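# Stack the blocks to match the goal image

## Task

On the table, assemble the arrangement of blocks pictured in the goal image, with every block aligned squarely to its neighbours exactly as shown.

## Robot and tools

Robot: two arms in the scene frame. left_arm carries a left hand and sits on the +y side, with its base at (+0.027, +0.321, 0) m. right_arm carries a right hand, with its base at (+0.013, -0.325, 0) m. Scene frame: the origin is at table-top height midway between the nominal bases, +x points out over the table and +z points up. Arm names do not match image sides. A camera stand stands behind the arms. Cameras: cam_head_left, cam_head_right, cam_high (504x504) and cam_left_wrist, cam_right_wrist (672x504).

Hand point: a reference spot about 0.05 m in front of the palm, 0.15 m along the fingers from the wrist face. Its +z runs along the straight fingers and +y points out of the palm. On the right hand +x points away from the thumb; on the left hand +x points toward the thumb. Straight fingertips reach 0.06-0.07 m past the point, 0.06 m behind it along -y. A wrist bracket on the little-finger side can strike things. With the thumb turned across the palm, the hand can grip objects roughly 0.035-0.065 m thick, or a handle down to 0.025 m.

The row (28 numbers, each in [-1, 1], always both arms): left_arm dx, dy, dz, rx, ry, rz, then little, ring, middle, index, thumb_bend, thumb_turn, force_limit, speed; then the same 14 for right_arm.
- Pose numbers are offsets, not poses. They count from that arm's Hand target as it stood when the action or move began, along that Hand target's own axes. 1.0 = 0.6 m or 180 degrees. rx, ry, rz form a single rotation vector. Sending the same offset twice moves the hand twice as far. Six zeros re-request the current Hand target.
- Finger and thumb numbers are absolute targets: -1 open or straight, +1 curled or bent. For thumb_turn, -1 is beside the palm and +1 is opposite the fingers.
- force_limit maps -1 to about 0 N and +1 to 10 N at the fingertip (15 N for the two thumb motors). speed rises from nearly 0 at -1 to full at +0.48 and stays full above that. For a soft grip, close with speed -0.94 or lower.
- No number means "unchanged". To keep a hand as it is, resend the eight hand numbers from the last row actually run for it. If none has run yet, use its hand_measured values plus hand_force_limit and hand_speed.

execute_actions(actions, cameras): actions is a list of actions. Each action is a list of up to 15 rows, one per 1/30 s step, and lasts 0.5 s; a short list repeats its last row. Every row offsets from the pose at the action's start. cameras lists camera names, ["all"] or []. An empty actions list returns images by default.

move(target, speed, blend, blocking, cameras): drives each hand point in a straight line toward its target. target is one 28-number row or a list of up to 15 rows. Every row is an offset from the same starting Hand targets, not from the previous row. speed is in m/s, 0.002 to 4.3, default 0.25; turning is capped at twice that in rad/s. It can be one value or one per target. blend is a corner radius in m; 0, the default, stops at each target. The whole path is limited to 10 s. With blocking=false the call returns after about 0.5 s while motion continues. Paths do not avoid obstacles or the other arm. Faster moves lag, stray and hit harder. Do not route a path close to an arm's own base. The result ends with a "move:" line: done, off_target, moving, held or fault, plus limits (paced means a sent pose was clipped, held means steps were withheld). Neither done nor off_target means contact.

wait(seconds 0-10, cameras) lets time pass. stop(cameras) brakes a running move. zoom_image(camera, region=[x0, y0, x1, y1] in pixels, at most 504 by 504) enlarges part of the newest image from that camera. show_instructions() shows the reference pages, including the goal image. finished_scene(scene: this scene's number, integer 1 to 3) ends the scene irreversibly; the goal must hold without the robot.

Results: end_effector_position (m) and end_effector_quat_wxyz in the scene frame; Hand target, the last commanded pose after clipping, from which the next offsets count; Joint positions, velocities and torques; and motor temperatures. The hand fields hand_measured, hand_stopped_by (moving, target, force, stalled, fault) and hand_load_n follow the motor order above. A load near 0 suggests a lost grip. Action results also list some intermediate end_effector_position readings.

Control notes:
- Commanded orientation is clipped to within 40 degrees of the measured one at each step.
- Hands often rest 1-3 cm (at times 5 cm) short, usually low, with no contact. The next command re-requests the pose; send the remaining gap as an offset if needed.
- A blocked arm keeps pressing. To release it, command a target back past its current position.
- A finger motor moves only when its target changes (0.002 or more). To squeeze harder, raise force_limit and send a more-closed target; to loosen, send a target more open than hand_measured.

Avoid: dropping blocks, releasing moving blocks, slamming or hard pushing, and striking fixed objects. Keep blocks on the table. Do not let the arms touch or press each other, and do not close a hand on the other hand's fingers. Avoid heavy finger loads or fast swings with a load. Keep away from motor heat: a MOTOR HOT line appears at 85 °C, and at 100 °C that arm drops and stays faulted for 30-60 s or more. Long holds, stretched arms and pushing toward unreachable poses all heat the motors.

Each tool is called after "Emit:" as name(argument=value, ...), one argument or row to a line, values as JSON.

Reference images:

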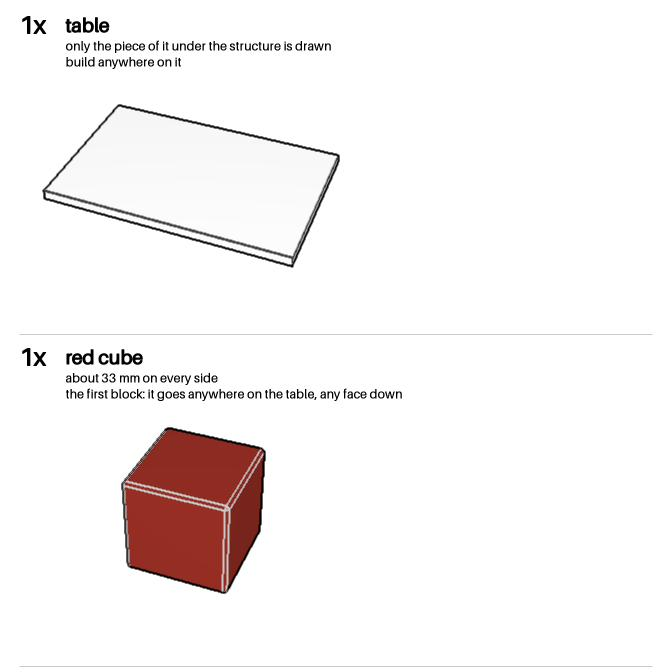

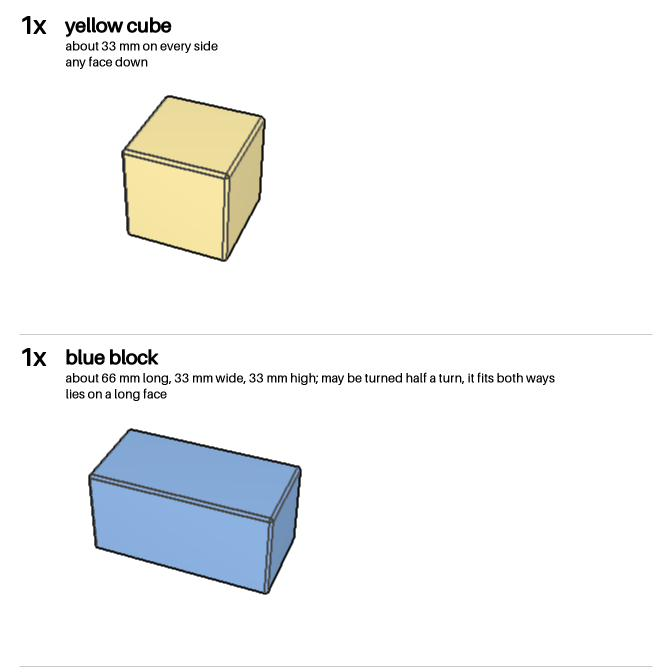

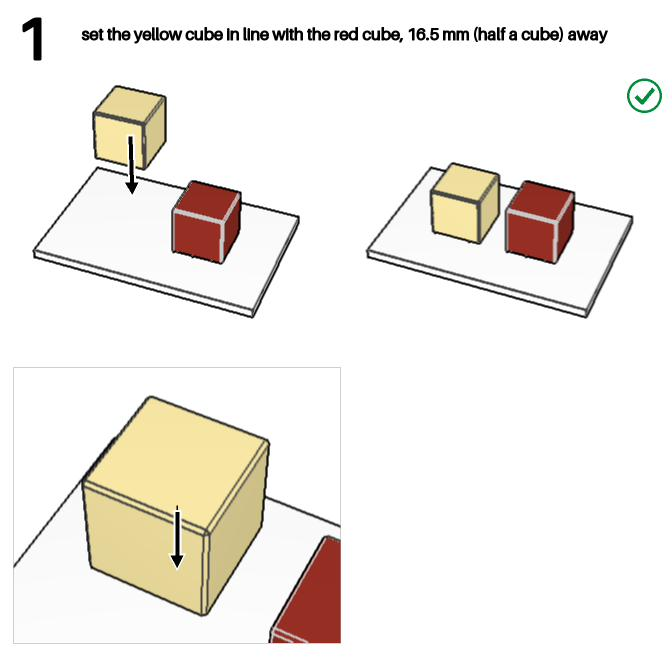

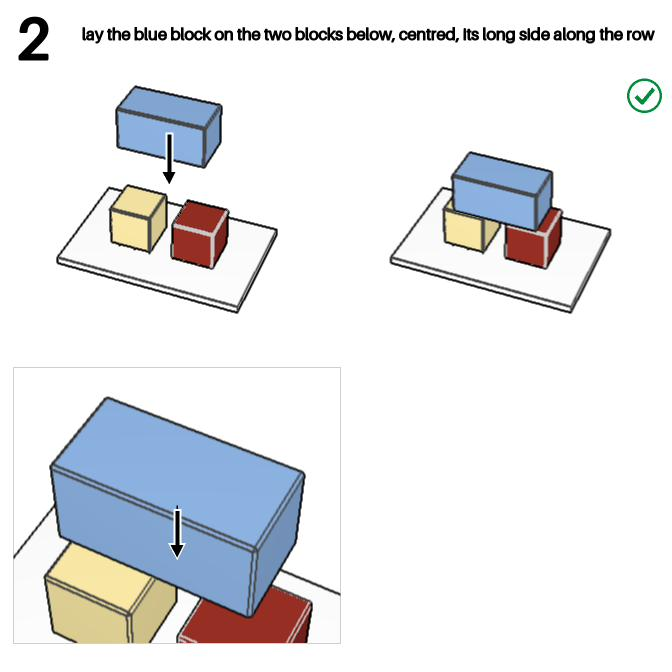

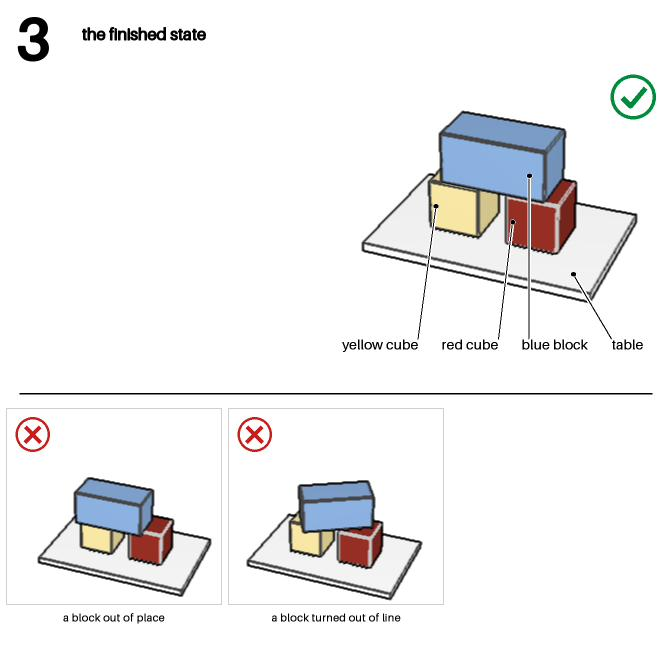

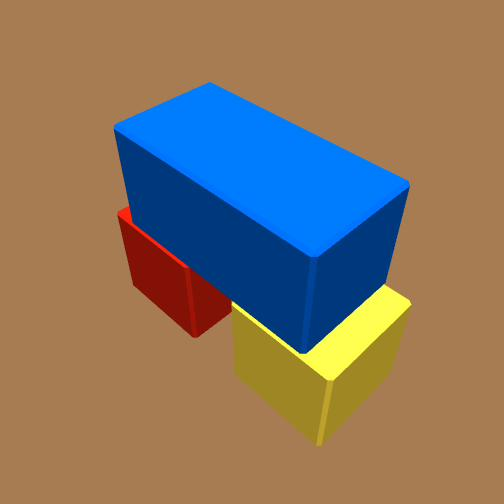

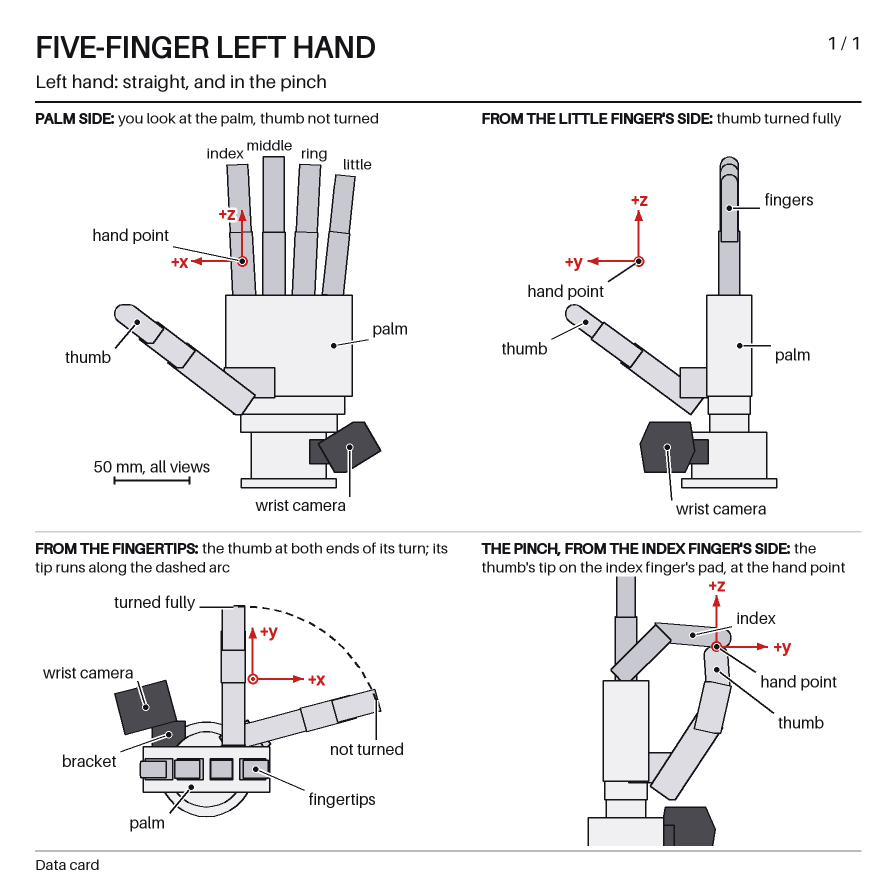

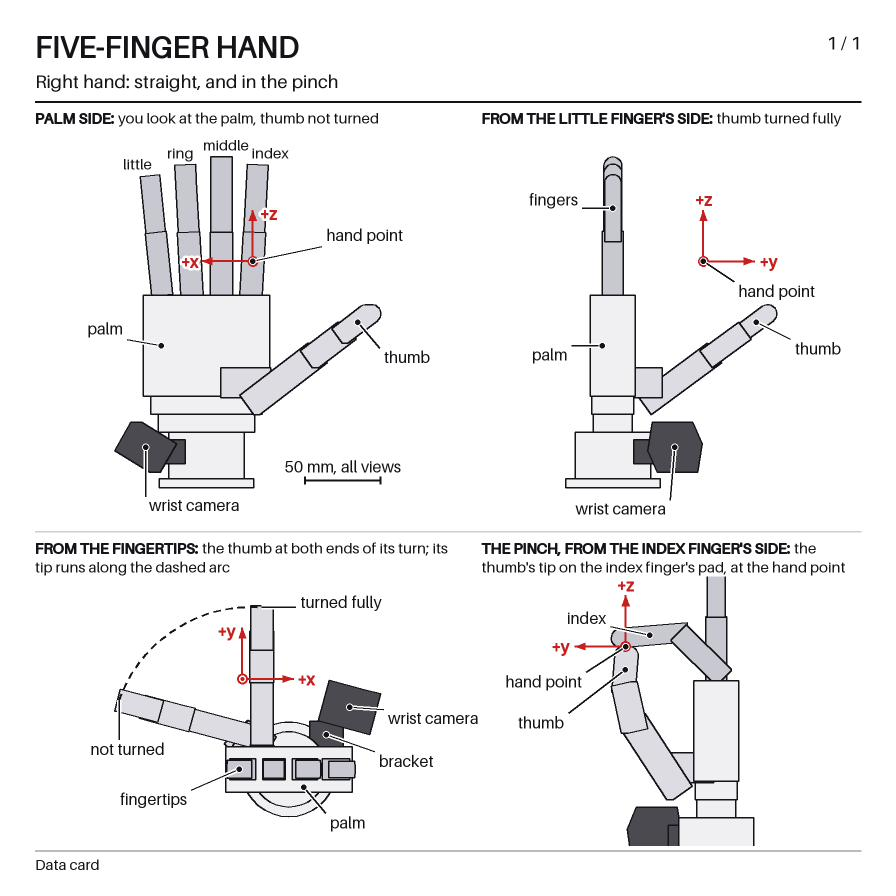

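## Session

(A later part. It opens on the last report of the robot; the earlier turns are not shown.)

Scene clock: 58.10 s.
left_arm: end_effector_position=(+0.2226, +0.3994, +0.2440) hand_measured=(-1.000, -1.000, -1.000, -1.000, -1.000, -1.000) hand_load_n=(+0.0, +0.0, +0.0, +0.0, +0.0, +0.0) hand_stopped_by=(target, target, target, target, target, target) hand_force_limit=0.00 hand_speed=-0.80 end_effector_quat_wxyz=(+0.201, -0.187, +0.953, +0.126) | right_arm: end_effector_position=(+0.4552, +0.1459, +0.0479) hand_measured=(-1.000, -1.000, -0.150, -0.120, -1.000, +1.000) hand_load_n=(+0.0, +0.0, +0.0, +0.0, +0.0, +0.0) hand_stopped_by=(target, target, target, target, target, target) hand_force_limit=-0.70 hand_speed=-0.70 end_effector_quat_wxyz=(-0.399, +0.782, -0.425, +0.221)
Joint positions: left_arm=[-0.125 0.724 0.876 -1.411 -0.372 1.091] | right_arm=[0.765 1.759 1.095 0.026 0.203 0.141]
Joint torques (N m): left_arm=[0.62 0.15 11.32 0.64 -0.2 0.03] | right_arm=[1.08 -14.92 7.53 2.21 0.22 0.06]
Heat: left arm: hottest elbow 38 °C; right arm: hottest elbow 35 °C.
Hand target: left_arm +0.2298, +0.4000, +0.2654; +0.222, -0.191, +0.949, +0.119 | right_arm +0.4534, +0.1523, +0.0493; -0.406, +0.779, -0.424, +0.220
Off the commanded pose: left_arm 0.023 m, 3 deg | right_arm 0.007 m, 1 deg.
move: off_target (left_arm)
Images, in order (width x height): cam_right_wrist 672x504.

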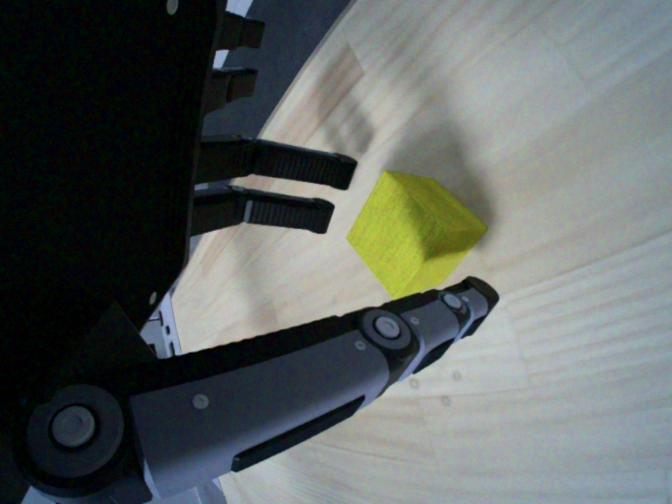

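Emit:
move(
  target=[0,0,0,0,0,0,-1,-1,-1,-1,-1,-1,0,-0.8,0,0.0207,0.0225,0,0,0,-1,-1,-0.15,-0.12,-1,1,-0.7,-0.7],
  speed=0.06,
  cameras=["cam_right_wrist"],
)

Scene clock: 59.47 s.
left_arm: end_effector_position=(+0.2226, +0.3994, +0.2440) hand_measured=(-1.000, -1.000, -1.000, -1.000, -1.000, -1.000) hand_load_n=(+0.0, +0.0, +0.0, +0.0, +0.0, +0.0) hand_stopped_by=(target, target, target, target, target, target) hand_force_limit=0.00 hand_speed=-0.80 end_effector_quat_wxyz=(+0.201, -0.187, +0.953, +0.126) | right_arm: end_effector_position=(+0.4583, +0.1492, +0.0317) hand_measured=(-1.000, -1.000, -0.150, -0.120, -1.000, +1.000) hand_load_n=(+0.0, +0.0, +0.0, +0.0, +0.0, +0.0) hand_stopped_by=(target, target, target, target, target, target) hand_force_limit=-0.70 hand_speed=-0.70 end_effector_quat_wxyz=(-0.400, +0.782, -0.425, +0.221)
Joint positions: left_arm=[-0.125 0.724 0.876 -1.411 -0.372 1.091] | right_arm=[0.765 1.796 1.095 0.065 0.203 0.141]
Joint torques (N m): left_arm=[0.67 -0.09 11.28 0.62 -0.22 0] | right_arm=[0.85 -15.21 7.19 2.35 0.13 0.05]
Heat: left arm: hottest elbow 39 °C; right arm: hottest elbow 35 °C.
Hand target: left_arm +0.2298, +0.4000, +0.2654; +0.222, -0.191, +0.949, +0.119 | right_arm +0.4568, +0.1545, +0.0314; -0.406, +0.779, -0.424, +0.220
Off the commanded pose: left_arm 0.023 m, 3 deg | right_arm 0.005 m, 1 deg.
move: off_target (left_arm)
Images, in order (width x height): cam_right_wrist 672x504.

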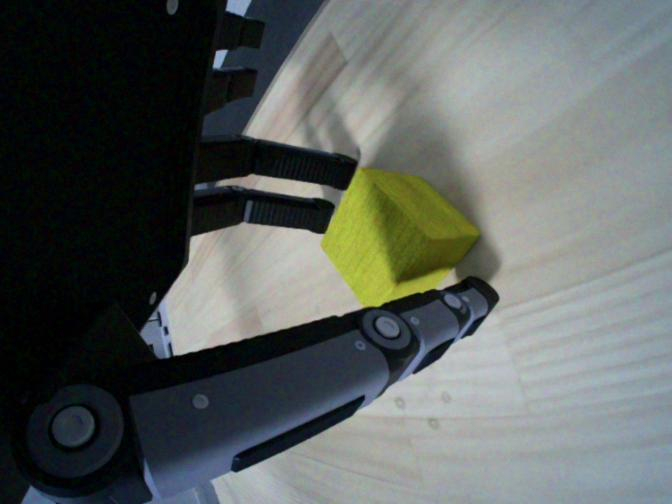

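Emit:
move(
  target=[
    [0,0,0,0,0,0,-1,-1,-1,-1,-1,-1,0,-0.8,0,0,0,0,0,0,-1,-1,0.08,0.106,-1,1,-0.4,-0.85],
    [0,0,0,0,0,0,-1,-1,-1,-1,-1,-1,0,-0.8,0,0,0,0,0,0,-1,-1,0.08,0.106,-0.3,1,-0.4,-0.9],
  ],
  speed=0.06,
  cameras=["cam_right_wrist"],
)

Emit:
zoom_image(
  camera="cam_right_wrist",
  region=[280, 140, 500, 340],
)

Scene clock: 63.03 s.
left_arm: end_effector_position=(+0.2226, +0.3994, +0.2440) hand_measured=(-1.000, -1.000, -1.000, -1.000, -1.000, -1.000) hand_load_n=(+0.0, +0.0, +0.0, +0.0, +0.0, +0.0) hand_stopped_by=(target, target, target, target, target, target) hand_force_limit=0.00 hand_speed=-0.80 end_effector_quat_wxyz=(+0.201, -0.187, +0.953, +0.126) | right_arm: end_effector_position=(+0.4584, +0.1493, +0.0317) hand_measured=(-1.000, -1.000, +0.080, +0.106, -0.672, +1.000) hand_load_n=(+0.0, +0.0, +2.0, +2.0, +4.5, -1.0) hand_stopped_by=(target, target, target, target, force, target) hand_force_limit=-0.40 hand_speed=-0.90 end_effector_quat_wxyz=(-0.400, +0.781, -0.425, +0.221)
Joint positions: left_arm=[-0.125 0.724 0.876 -1.411 -0.372 1.091] | right_arm=[0.765 1.796 1.095 0.065 0.203 0.141]
Joint torques (N m): left_arm=[0.79 0.03 11.36 0.64 -0.22 0] | right_arm=[0.85 -15.27 7.19 2.32 0.14 0.06]
Heat: left arm: hottest elbow 39 °C; right arm: hottest elbow 34 °C.
Hand target: left_arm +0.2298, +0.4000, +0.2654; +0.222, -0.191, +0.949, +0.119 | right_arm +0.4568, +0.1544, +0.0314; -0.406, +0.779, -0.424, +0.220
Off the commanded pose: left_arm 0.023 m, 3 deg | right_arm 0.005 m, 1 deg.
move: off_target (left_arm)
Images, in order (width x height): cam_right_wrist 672x504.

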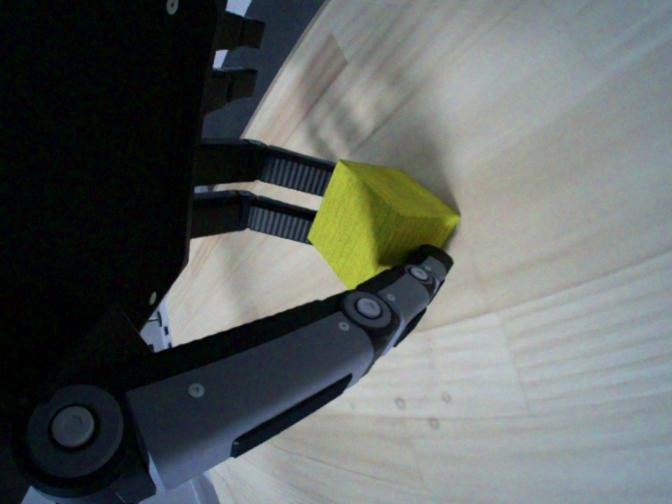

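Scaled by 2.291 from the camera's 672x504 image, which has a finer 960x720 frame.

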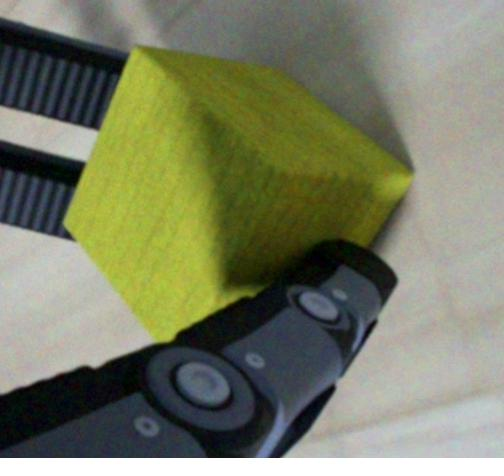

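Emit:
move(
  target=[
    [0,0,0,0,0,0,-1,-1,-1,-1,-1,-1,0,-0.8,0,-0.0956,-0.067,0,0,0,-1,-1,0.08,0.106,-0.3,1,-0.4,-0.9],
    [0,0,0,0,0,0,-1,-1,-1,-1,-1,-1,0,-0.8,0.1627,0.0862,-0.3227,0,0.1501,0.1052,-1,-1,0.08,0.106,-0.3,1,-0.4,-0.9],
  ],
  speed=0.12,
  cameras=["cam_right_wrist","cam_high","cam_head_right"],
)

Scene clock: 68.10 s.
left_arm: end_effector_position=(+0.2226, +0.3994, +0.2440) hand_measured=(-1.000, -1.000, -1.000, -1.000, -1.000, -1.000) hand_load_n=(+0.0, +0.0, +0.0, +0.0, +0.0, +0.0) hand_stopped_by=(target, target, target, target, target, target) hand_force_limit=0.00 hand_speed=-0.80 end_effector_quat_wxyz=(+0.201, -0.187, +0.953, +0.126) | right_arm: end_effector_position=(+0.3552, -0.0332, +0.0941) hand_measured=(-1.000, -1.000, +0.080, +0.106, -0.672, +1.000) hand_load_n=(+0.0, +0.0, +2.0, +1.5, +4.5, -1.0) hand_stopped_by=(target, target, target, target, force, target) hand_force_limit=-0.40 hand_speed=-0.90 end_effector_quat_wxyz=(-0.320, +0.629, -0.627, +0.329)
Joint positions: left_arm=[-0.125 0.724 0.876 -1.411 -0.372 1.091] | right_arm=[0.825 1.252 0.701 -0.294 0.686 0.605]
Joint torques (N m): left_arm=[0.79 0.21 11.3 0.65 -0.19 0.03] | right_arm=[1.2 -8.18 7.69 1.2 0.57 0.09]
Heat: left arm: hottest elbow 40 °C; right arm: hottest elbow 34 °C.
Hand target: left_arm +0.2298, +0.4000, +0.2654; +0.222, -0.191, +0.949, +0.119 | right_arm +0.3518, -0.0299, +0.0997; -0.327, +0.627, -0.628, +0.326
Off the commanded pose: left_arm 0.023 m, 3 deg | right_arm 0.007 m, 1 deg.
move: off_target (left_arm)
Images, in order (width x height): cam_head_right 504x504, cam_high 504x504, cam_right_wrist 672x504.

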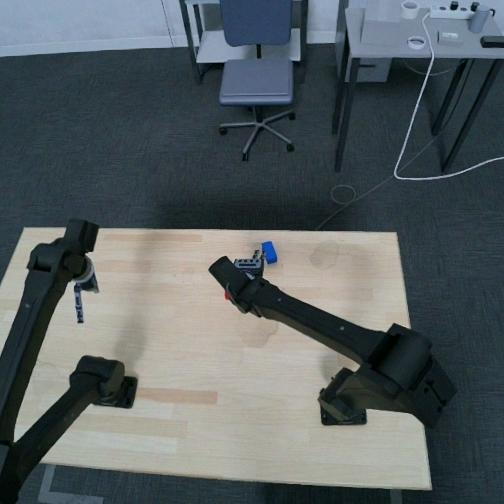

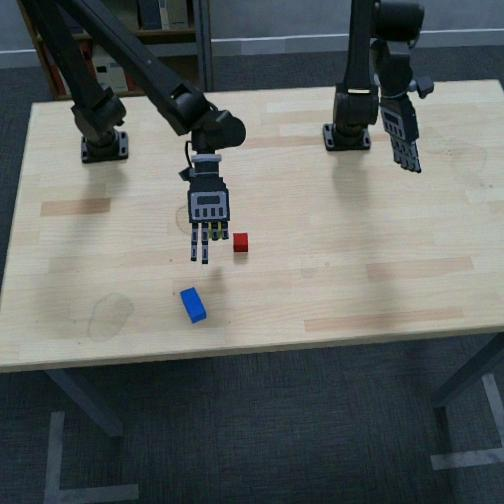

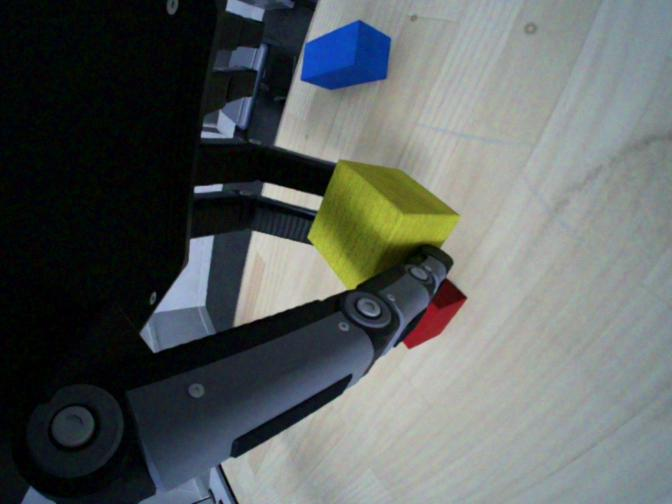

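Emit:
move(
  target=[0,0,0,0,0,0,-1,-1,-1,-1,-1,-1,0,-0.8,0,0.0751,0.0526,0,0,0,-1,-1,0.08,0.106,-0.3,1,-0.4,-0.9],
  speed=0.08,
  cameras=["cam_right_wrist","cam_high"],
)

Emit:
zoom_image(
  camera="cam_high",
  region=[180, 190, 280, 290],
)

Scene clock: 69.67 s.
left_arm: end_effector_position=(+0.2226, +0.3994, +0.2440) hand_measured=(-1.000, -1.000, -1.000, -1.000, -1.000, -1.000) hand_load_n=(+0.0, +0.0, +0.0, +0.0, +0.0, +0.0) hand_stopped_by=(target, target, target, target, target, target) hand_force_limit=0.00 hand_speed=-0.80 end_effector_quat_wxyz=(+0.201, -0.187, +0.953, +0.126) | right_arm: end_effector_position=(+0.3523, -0.0365, +0.0434) hand_measured=(-1.000, -1.000, +0.080, +0.106, -0.672, +1.000) hand_load_n=(+0.0, +0.0, +2.0, +2.0, +5.0, -1.0) hand_stopped_by=(target, target, target, target, force, target) hand_force_limit=-0.40 hand_speed=-0.90 end_effector_quat_wxyz=(-0.318, +0.630, -0.628, +0.329)
Joint positions: left_arm=[-0.125 0.724 0.876 -1.411 -0.372 1.091] | right_arm=[0.825 1.347 0.622 -0.127 0.686 0.608]
Joint torques (N m): left_arm=[0.73 0.15 11.3 0.65 -0.22 0.01] | right_arm=[1.26 -7.06 6.91 2 0.55 0.11]
Motor temperatures (°C): left_arm=[30 34 41 28 27 29] | right_arm=[29 30 34 27 31 30]
Heat: left arm: hottest elbow 41 °C; right arm: hottest elbow 34 °C.
Hand target: left_arm +0.2298, +0.4000, +0.2654; +0.222, -0.191, +0.949, +0.119 | right_arm +0.3518, -0.0300, +0.0445; -0.327, +0.627, -0.628, +0.326
Off the commanded pose: left_arm 0.023 m, 3 deg | right_arm 0.007 m, 1 deg.
move: off_target (left_arm)
Images, in order (width x height): cam_high 504x504, cam_right_wrist 672x504.

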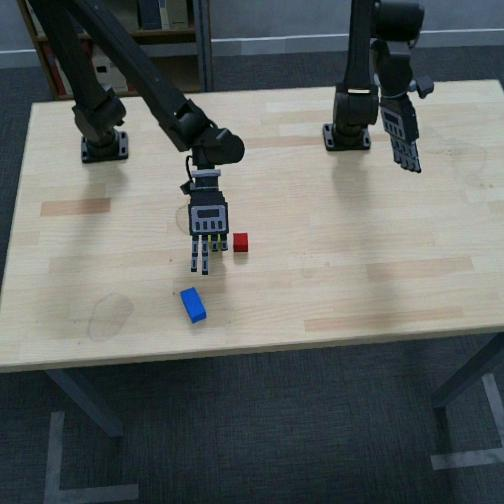

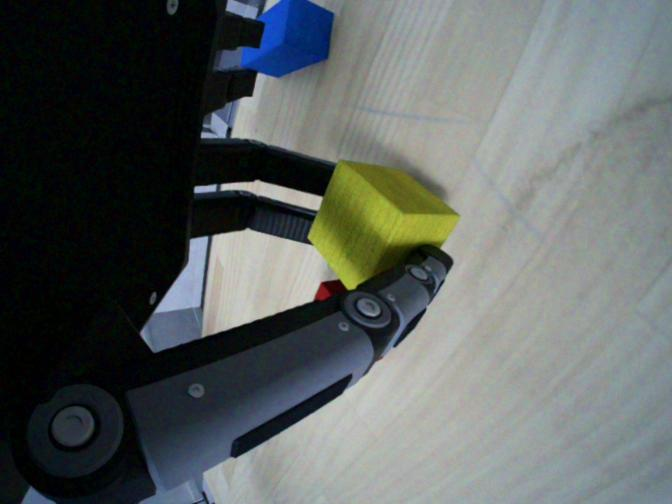

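Scaled by 5.040.

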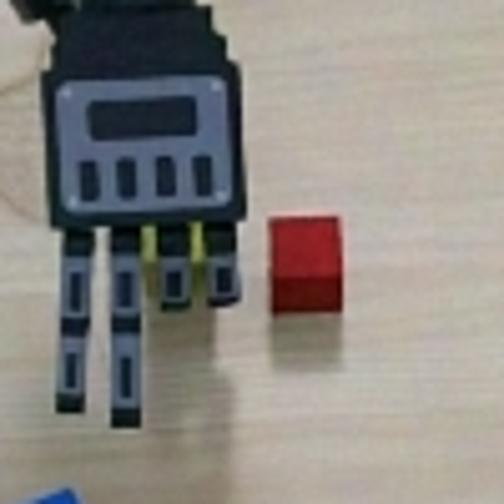

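Emit:
move(
  target=[0,0,0,0,0,0,-1,-1,-1,-1,-1,-1,0,-0.8,-0.0167,0,0,0,0,0,-1,-1,0.08,0.106,-0.3,1,-0.4,-0.9],
  speed=0.08,
  cameras=["cam_high"],
)

Emit:
zoom_image(
  camera="cam_high",
  region=[180, 190, 280, 290],
)

Scene clock: 70.90 s.
left_arm: end_effector_position=(+0.2226, +0.3994, +0.2440) hand_measured=(-1.000, -1.000, -1.000, -1.000, -1.000, -1.000) hand_load_n=(+0.0, +0.0, +0.0, +0.5, +0.0, +0.0) hand_stopped_by=(target, target, target, target, target, target) hand_force_limit=0.00 hand_speed=-0.80 end_effector_quat_wxyz=(+0.201, -0.187, +0.953, +0.126) | right_arm: end_effector_position=(+0.3475, -0.0324, +0.0367) hand_measured=(-1.000, -1.000, +0.080, +0.106, -0.672, +1.000) hand_load_n=(+0.0, +0.0, +2.0, +2.0, +4.5, -1.0) hand_stopped_by=(target, target, target, target, force, target) hand_force_limit=-0.40 hand_speed=-0.90 end_effector_quat_wxyz=(-0.314, +0.633, -0.627, +0.329)
Joint positions: left_arm=[-0.125 0.724 0.876 -1.411 -0.372 1.091] | right_arm=[0.844 1.366 0.622 -0.126 0.698 0.623]
Joint torques (N m): left_arm=[0.56 0.15 11.29 0.61 -0.2 0.01] | right_arm=[1.14 -7 8.55 1.55 0.58 0.09]
Heat: left arm: hottest elbow 41 °C; right arm: hottest elbow 35 °C.
Hand target: left_arm +0.2298, +0.4000, +0.2654; +0.222, -0.191, +0.949, +0.119 | right_arm +0.3518, -0.0199, +0.0446; -0.327, +0.627, -0.628, +0.326
Off the commanded pose: left_arm 0.023 m, 3 deg | right_arm 0.015 m, 2 deg.
move: off_target (left_arm, right_arm)
Images, in order (width x height): cam_high 504x504.

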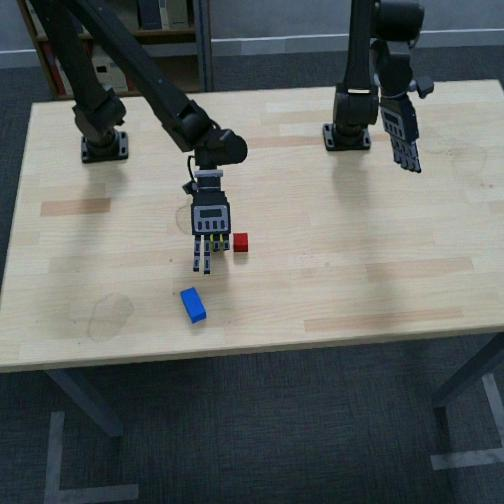

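Scaled by 5.040.

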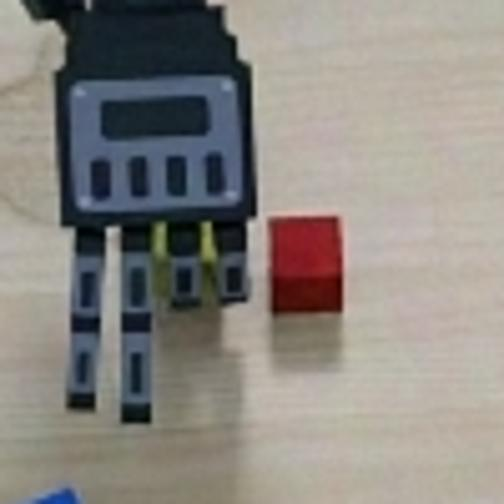

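Emit:
move(
  target=[0,0,0,0,0,0,-1,-1,-1,-1,-1,-1,0,-0.8,-0.0033,-0.0086,0.0123,0,0,0,-1,-1,0.08,0.106,-0.3,1,-0.4,-0.9],
  speed=0.08,
)

Scene clock: 71.97 s.
left_arm: end_effector_position=(+0.2226, +0.3994, +0.2440) hand_measured=(-1.000, -1.000, -1.000, -1.000, -1.000, -1.000) hand_load_n=(+0.0, +0.0, +0.0, +0.0, +0.0, +0.0) hand_stopped_by=(target, target, target, target, target, target) hand_force_limit=0.00 hand_speed=-0.80 end_effector_quat_wxyz=(+0.201, -0.187, +0.953, +0.126) | right_arm: end_effector_position=(+0.3460, -0.0329, +0.0298) hand_measured=(-1.000, -1.000, +0.080, +0.106, -0.672, +1.000) hand_load_n=(+0.0, +0.0, +2.0, +2.0, +4.5, -1.0) hand_stopped_by=(target, target, target, target, force, target) hand_force_limit=-0.40 hand_speed=-0.90 end_effector_quat_wxyz=(-0.308, +0.637, -0.626, +0.328)
Joint positions: left_arm=[-0.125 0.724 0.876 -1.411 -0.372 1.091] | right_arm=[0.844 1.382 0.622 -0.126 0.693 0.624]
Joint torques (N m): left_arm=[0.56 0.21 11.36 0.61 -0.2 0.02] | right_arm=[0.03 -7.41 9.7 1.92 0.34 -0.05]
Heat: left arm: hottest elbow 41 °C; right arm: hottest elbow 35 °C.
Hand target: left_arm +0.2298, +0.4000, +0.2654; +0.222, -0.191, +0.949, +0.119 | right_arm +0.3608, -0.0180, +0.0446; -0.327, +0.627, -0.628, +0.326
Off the commanded pose: left_arm 0.023 m, 3 deg | right_arm 0.026 m, 3 deg.
move: off_target (left_arm, right_arm)

Emit:
move(
  target=[
    [0,0,0,0,0,0,-1,-1,-1,-1,-1,-1,0,-0.8,0.0133,-0.0687,-0.062,0,0,0,-1,-1,0.08,0.106,-0.3,1,-0.4,-0.9],
    [0,0,0,0,0,0,-1,-1,-1,-1,-1,-1,0,-0.8,0.0133,0.0100,-0.007,0,0,0,-1,-1,0.08,0.106,-0.3,1,-0.4,-0.9],
  ],
  speed=0.08,
)

Scene clock: 74.77 s.
left_arm: end_effector_position=(+0.2226, +0.3994, +0.2440) hand_measured=(-1.000, -1.000, -1.000, -1.000, -1.000, -1.000) hand_load_n=(+0.0, +0.0, +0.0, +0.0, +0.0, +0.0) hand_stopped_by=(target, target, target, target, target, target) hand_force_limit=0.00 hand_speed=-0.80 end_effector_quat_wxyz=(+0.201, -0.187, +0.953, +0.126) | right_arm: end_effector_position=(+0.3504, -0.0271, +0.0411) hand_measured=(-1.000, -1.000, +0.080, +0.106, -0.672, +1.000) hand_load_n=(+0.0, +0.0, +2.0, +2.0, +4.5, -1.0) hand_stopped_by=(target, target, target, target, force, target) hand_force_limit=-0.40 hand_speed=-0.90 end_effector_quat_wxyz=(-0.322, +0.630, -0.627, +0.326)
Joint positions: left_arm=[-0.125 0.724 0.876 -1.411 -0.372 1.091] | right_arm=[0.844 1.366 0.631 -0.119 0.693 0.624]
Joint torques (N m): left_arm=[0.62 0.26 11.33 0.66 -0.21 0.01] | right_arm=[0.15 -7.36 6.9 2.03 0.36 -0.04]
Heat: left arm: hottest elbow 41 °C; right arm: hottest elbow 35 °C.
Hand target: left_arm +0.2298, +0.4000, +0.2654; +0.222, -0.191, +0.949, +0.119 | right_arm +0.3539, -0.0260, +0.0422; -0.327, +0.627, -0.628, +0.326
Off the commanded pose: left_arm 0.023 m, 3 deg | right_arm 0.004 m, 1 deg.
move: off_target (left_arm)

Emit:
move(
  target=[
    [0,0,0,0,0,0,-1,-1,-1,-1,-1,-1,0,-0.8,0.01,-0.0614,-0.043,0,0,0,-1,-1,0.08,0.106,-0.3,1,-0.4,-0.9],
    [0,0,0,0,0,0,-1,-1,-1,-1,-1,-1,0,-0.8,0.01,0.0,0.0,0,0,0,-1,-1,0.08,0.106,-0.3,1,-0.4,-0.9],
  ],
  speed=0.1,
  cameras=["cam_high"],
)

Emit:
zoom_image(
  camera="cam_high",
  region=[180, 190, 280, 290],
)

Scene clock: 79.33 s.
left_arm: end_effector_position=(+0.2226, +0.3994, +0.2440) hand_measured=(-1.000, -1.000, -1.000, -1.000, -1.000, -1.000) hand_load_n=(+0.0, +0.0, +0.0, +0.0, +0.0, +0.0) hand_stopped_by=(target, target, target, target, target, target) hand_force_limit=0.00 hand_speed=-0.80 end_effector_quat_wxyz=(+0.201, -0.187, +0.953, +0.126) | right_arm: end_effector_position=(+0.3485, -0.0309, +0.0409) hand_measured=(-1.000, -1.000, +0.080, +0.106, -0.672, +1.000) hand_load_n=(+0.0, +0.0, +2.5, +2.0, +4.5, -1.0) hand_stopped_by=(target, target, target, target, force, target) hand_force_limit=-0.40 hand_speed=-0.90 end_effector_quat_wxyz=(-0.324, +0.630, -0.627, +0.324)
Joint positions: left_arm=[-0.125 0.724 0.876 -1.411 -0.372 1.091] | right_arm=[0.839 1.354 0.617 -0.112 0.686 0.62]
Joint torques (N m): left_arm=[0.67 0.21 11.29 0.62 -0.19 0.01] | right_arm=[-0.5 -7.12 6.94 2.03 0.33 -0.11]
Heat: left arm: hottest elbow 42 °C; right arm: hottest elbow 35 °C.
Hand target: left_arm +0.2298, +0.4000, +0.2654; +0.222, -0.191, +0.949, +0.119 | right_arm +0.3538, -0.0319, +0.0421; -0.327, +0.627, -0.628, +0.326
Off the commanded pose: left_arm 0.023 m, 3 deg | right_arm 0.006 m, 1 deg.
move: off_target (left_arm)
Images, in order (width x height): cam_high 504x504.

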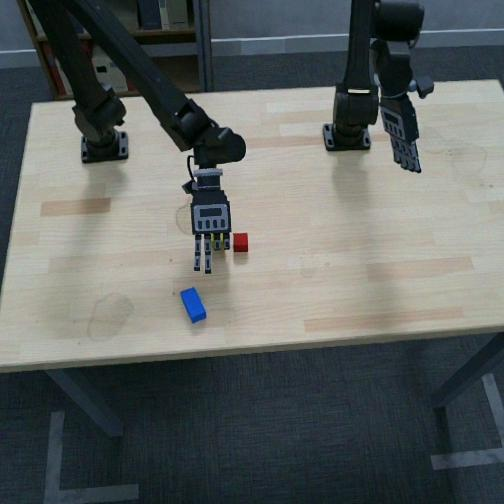

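Scaled by 5.040.

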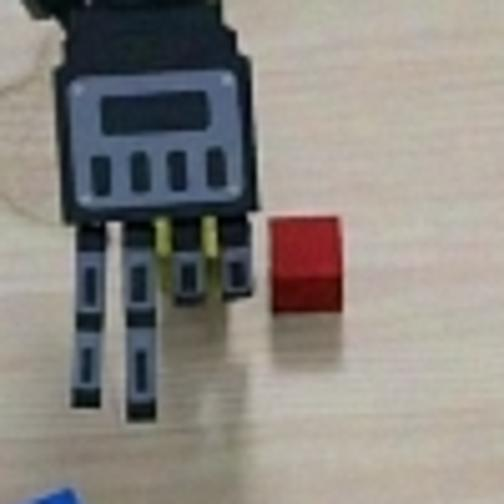

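Emit:
move(
  target=[0,0,0,0,0,0,-1,-1,-1,-1,-1,-1,0,-0.8,0,0.0105,0.0165,0,0,0,-1,-1,0.08,0.106,-0.3,1,-0.4,-0.9],
  speed=0.08,
)

Scene clock: 80.47 s.
left_arm: end_effector_position=(+0.2226, +0.3994, +0.2440) hand_measured=(-1.000, -1.000, -1.000, -1.000, -1.000, -1.000) hand_load_n=(+0.0, +0.0, +0.0, +0.0, +0.0, +0.0) hand_stopped_by=(target, target, target, target, target, target) hand_force_limit=0.00 hand_speed=-0.80 end_effector_quat_wxyz=(+0.201, -0.187, +0.953, +0.126) | right_arm: end_effector_position=(+0.3536, -0.0300, +0.0316) hand_measured=(-1.000, -1.000, +0.080, +0.106, -0.672, +1.000) hand_load_n=(+0.0, +0.0, +2.0, +2.0, +4.5, -1.0) hand_stopped_by=(target, target, target, target, force, target) hand_force_limit=-0.40 hand_speed=-0.90 end_effector_quat_wxyz=(-0.325, +0.629, -0.628, +0.324)
Joint positions: left_arm=[-0.125 0.724 0.876 -1.411 -0.372 1.091] | right_arm=[0.829 1.386 0.612 -0.064 0.68 0.611]
Joint torques (N m): left_arm=[0.79 0.21 11.23 0.57 -0.22 0] | right_arm=[-0.44 -7.24 6.67 2.06 0.32 -0.12]
Heat: left arm: hottest elbow 42 °C; right arm: hottest elbow 35 °C.
Hand target: left_arm +0.2298, +0.4000, +0.2654; +0.222, -0.191, +0.949, +0.119 | right_arm +0.3584, -0.0318, +0.0313; -0.327, +0.627, -0.628, +0.326
Off the commanded pose: left_arm 0.023 m, 3 deg | right_arm 0.005 m, 0 deg.
move: off_target (left_arm)

Emit:
move(
  target=[
    [0,0,0,0,0,0,-1,-1,-1,-1,-1,-1,0,-0.8,0,0,0,0,0,0,-1,-1,-0.15,-0.12,-1,1,-0.7,-0.7],
    [0,0,0,0,0,0,-1,-1,-1,-1,-1,-1,0,-0.8,0,-0.1229,-0.0861,0,0,0,-1,-1,-0.15,-0.12,-1,1,-0.7,-0.7],
  ],
  speed=0.1,
  cameras=["cam_right_wrist","cam_high"],
)

Emit:
zoom_image(
  camera="cam_right_wrist",
  region=[280, 140, 560, 400],
)

Emit:
zoom_image(
  camera="cam_high",
  region=[180, 190, 280, 290],
)

Scene clock: 83.33 s.
left_arm: end_effector_position=(+0.2226, +0.3994, +0.2440) hand_measured=(-1.000, -1.000, -1.000, -1.000, -1.000, -1.000) hand_load_n=(+0.0, +0.0, +0.0, +0.0, +0.0, +0.0) hand_stopped_by=(target, target, target, target, target, target) hand_force_limit=0.00 hand_speed=-0.80 end_effector_quat_wxyz=(+0.201, -0.187, +0.953, +0.126) | right_arm: end_effector_position=(+0.3433, -0.0431, +0.0952) hand_measured=(-1.000, -1.000, -0.150, -0.120, -1.000, +1.000) hand_load_n=(+0.0, +0.0, +0.0, +0.0, +0.0, +0.0) hand_stopped_by=(target, target, target, target, target, target) hand_force_limit=-0.70 hand_speed=-0.70 end_effector_quat_wxyz=(-0.308, +0.638, -0.626, +0.326)
Joint positions: left_arm=[-0.125 0.724 0.876 -1.411 -0.372 1.091] | right_arm=[0.828 1.215 0.69 -0.351 0.679 0.608]
Joint torques (N m): left_arm=[0.56 0.21 11.37 0.61 -0.19 0.01] | right_arm=[-0.5 -7.3 11.7 1.21 0.35 -0.08]
Heat: left arm: hottest elbow 42 °C; right arm: hottest elbow 35 °C.
Hand target: left_arm +0.2298, +0.4000, +0.2654; +0.222, -0.191, +0.949, +0.119 | right_arm +0.3584, -0.0320, +0.1212; -0.327, +0.627, -0.628, +0.326
Off the commanded pose: left_arm 0.023 m, 3 deg | right_arm 0.032 m, 3 deg.
move: off_target (left_arm, right_arm)
Images, in order (width x height): cam_high 504x504, cam_right_wrist 672x504.

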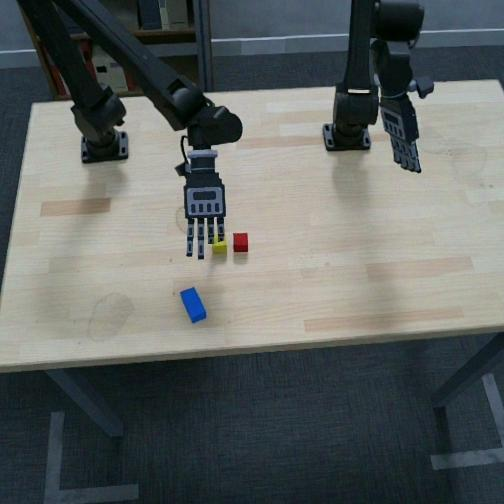

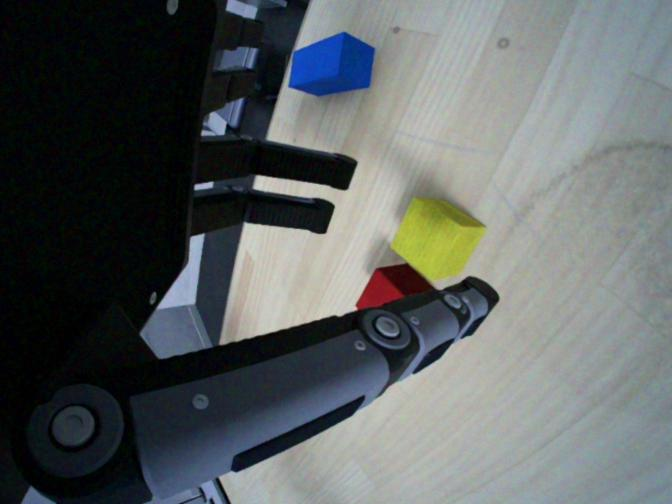

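Scaled by 1.800 from the camera's 672x504 image, which has a finer 960x720 frame.

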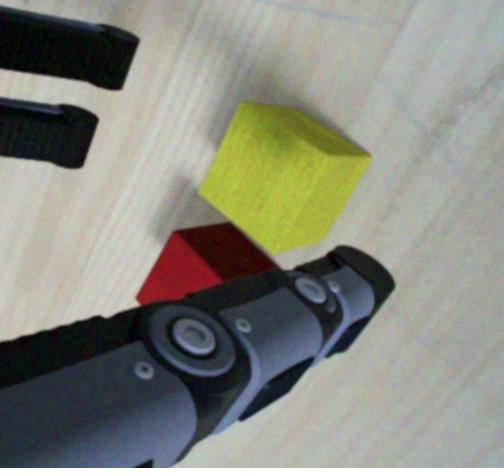

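Scaled by 5.040.

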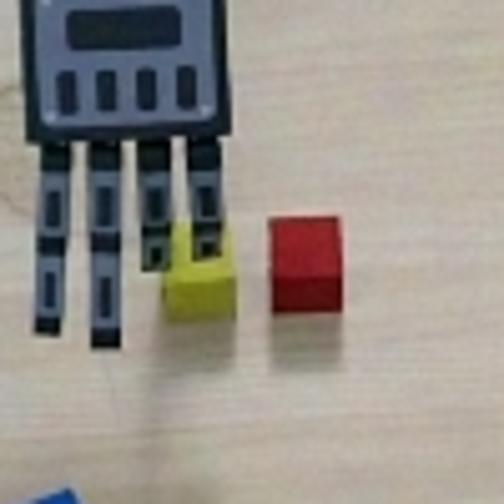

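Emit:
move(
  target=[0,0,0,0,0,0,-1,-1,-1,-1,-1,-1,0,-0.8,0.0833,0.0957,-0.1365,0,0,0,-1,-1,-0.15,-0.12,-1,1,-0.7,-0.7],
  speed=0.15,
  cameras=["cam_right_wrist","cam_high","cam_head_left","cam_head_right"],
)

Emit:
zoom_image(
  camera="cam_high",
  region=[200, 215, 260, 275],
)

Emit:
zoom_image(
  camera="cam_head_left",
  region=[200, 245, 280, 325],
)

Emit:
zoom_image(
  camera="cam_right_wrist",
  region=[280, 140, 580, 400],
)

Scene clock: 85.50 s.
left_arm: end_effector_position=(+0.2226, +0.3994, +0.2440) hand_measured=(-1.000, -1.000, -1.000, -1.000, -1.000, -1.000) hand_load_n=(+0.0, +0.0, +0.0, +0.0, +0.0, +0.0) hand_stopped_by=(target, target, target, target, target, target) hand_force_limit=0.00 hand_speed=-0.80 end_effector_quat_wxyz=(+0.201, -0.187, +0.953, +0.126) | right_arm: end_effector_position=(+0.2610, -0.0843, +0.1185) hand_measured=(-1.000, -1.000, -0.150, -0.120, -1.000, +1.000) hand_load_n=(+0.0, +0.0, +0.0, +0.0, +0.0, +0.0) hand_stopped_by=(target, target, target, target, target, target) hand_force_limit=-0.70 hand_speed=-0.70 end_effector_quat_wxyz=(-0.323, +0.628, -0.627, +0.329)
Joint positions: left_arm=[-0.125 0.724 0.876 -1.411 -0.372 1.091] | right_arm=[0.989 0.912 0.561 -0.605 0.789 0.779]
Joint torques (N m): left_arm=[0.56 0.32 11.28 0.64 -0.21 0] | right_arm=[1.2 -2.67 8.32 0.98 0.64 0.09]
Heat: left arm: hottest elbow 43 °C; right arm: hottest elbow 35 °C.
Hand target: left_arm +0.2298, +0.4000, +0.2654; +0.222, -0.191, +0.949, +0.119 | right_arm +0.2583, -0.0820, +0.1211; -0.327, +0.627, -0.628, +0.326
Off the commanded pose: left_arm 0.023 m, 3 deg | right_arm 0.004 m, 1 deg.
move: off_target (left_arm)
Images, in order (width x height): cam_head_left 504x504, cam_head_right 504x504, cam_high 504x504, cam_right_wrist 672x504.

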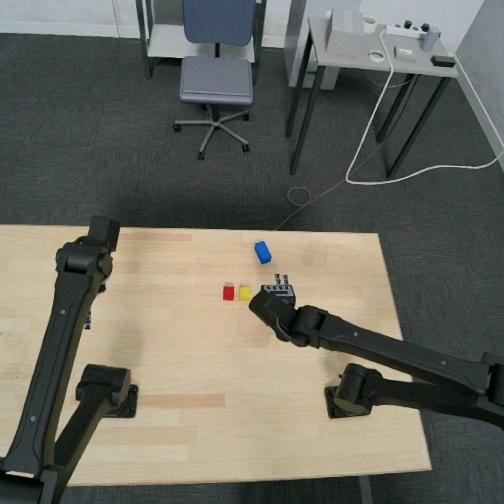

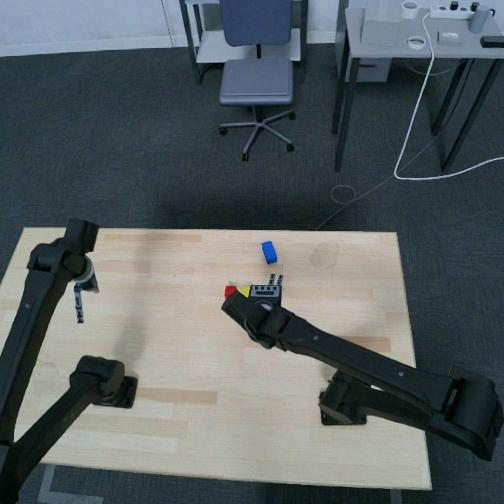

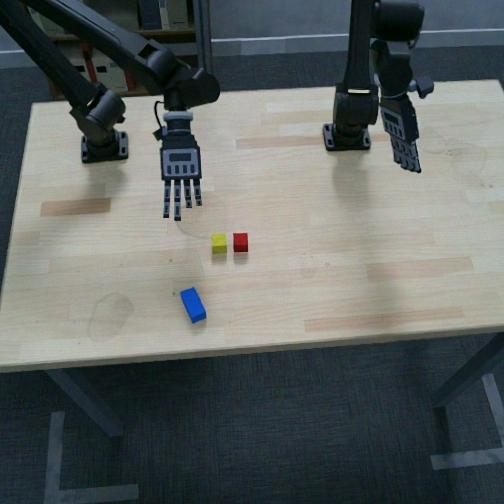

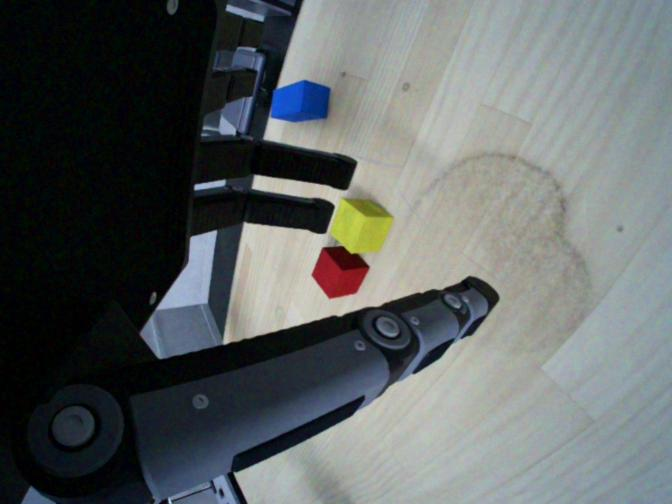

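Scaled by 8.400.

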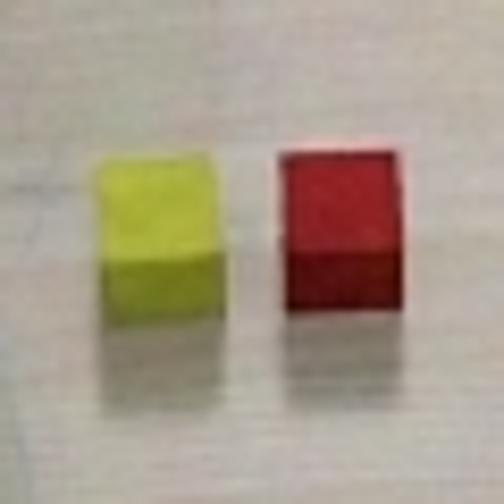

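Scaled by 6.300.

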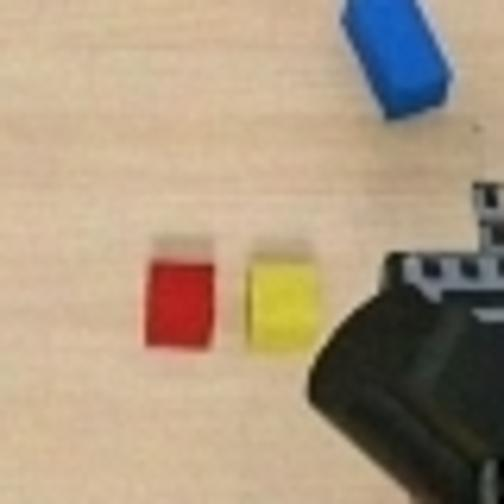

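Scaled by 1.680 from the camera's 672x504 image, which has a finer 960x720 frame.

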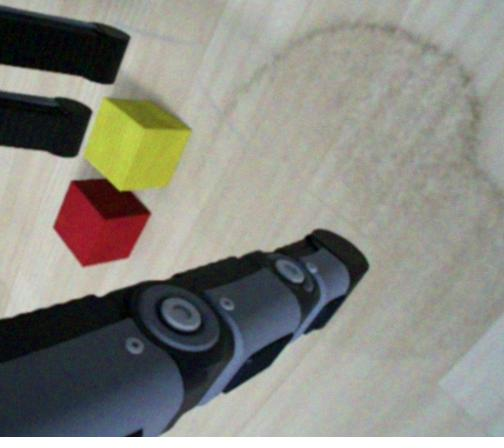

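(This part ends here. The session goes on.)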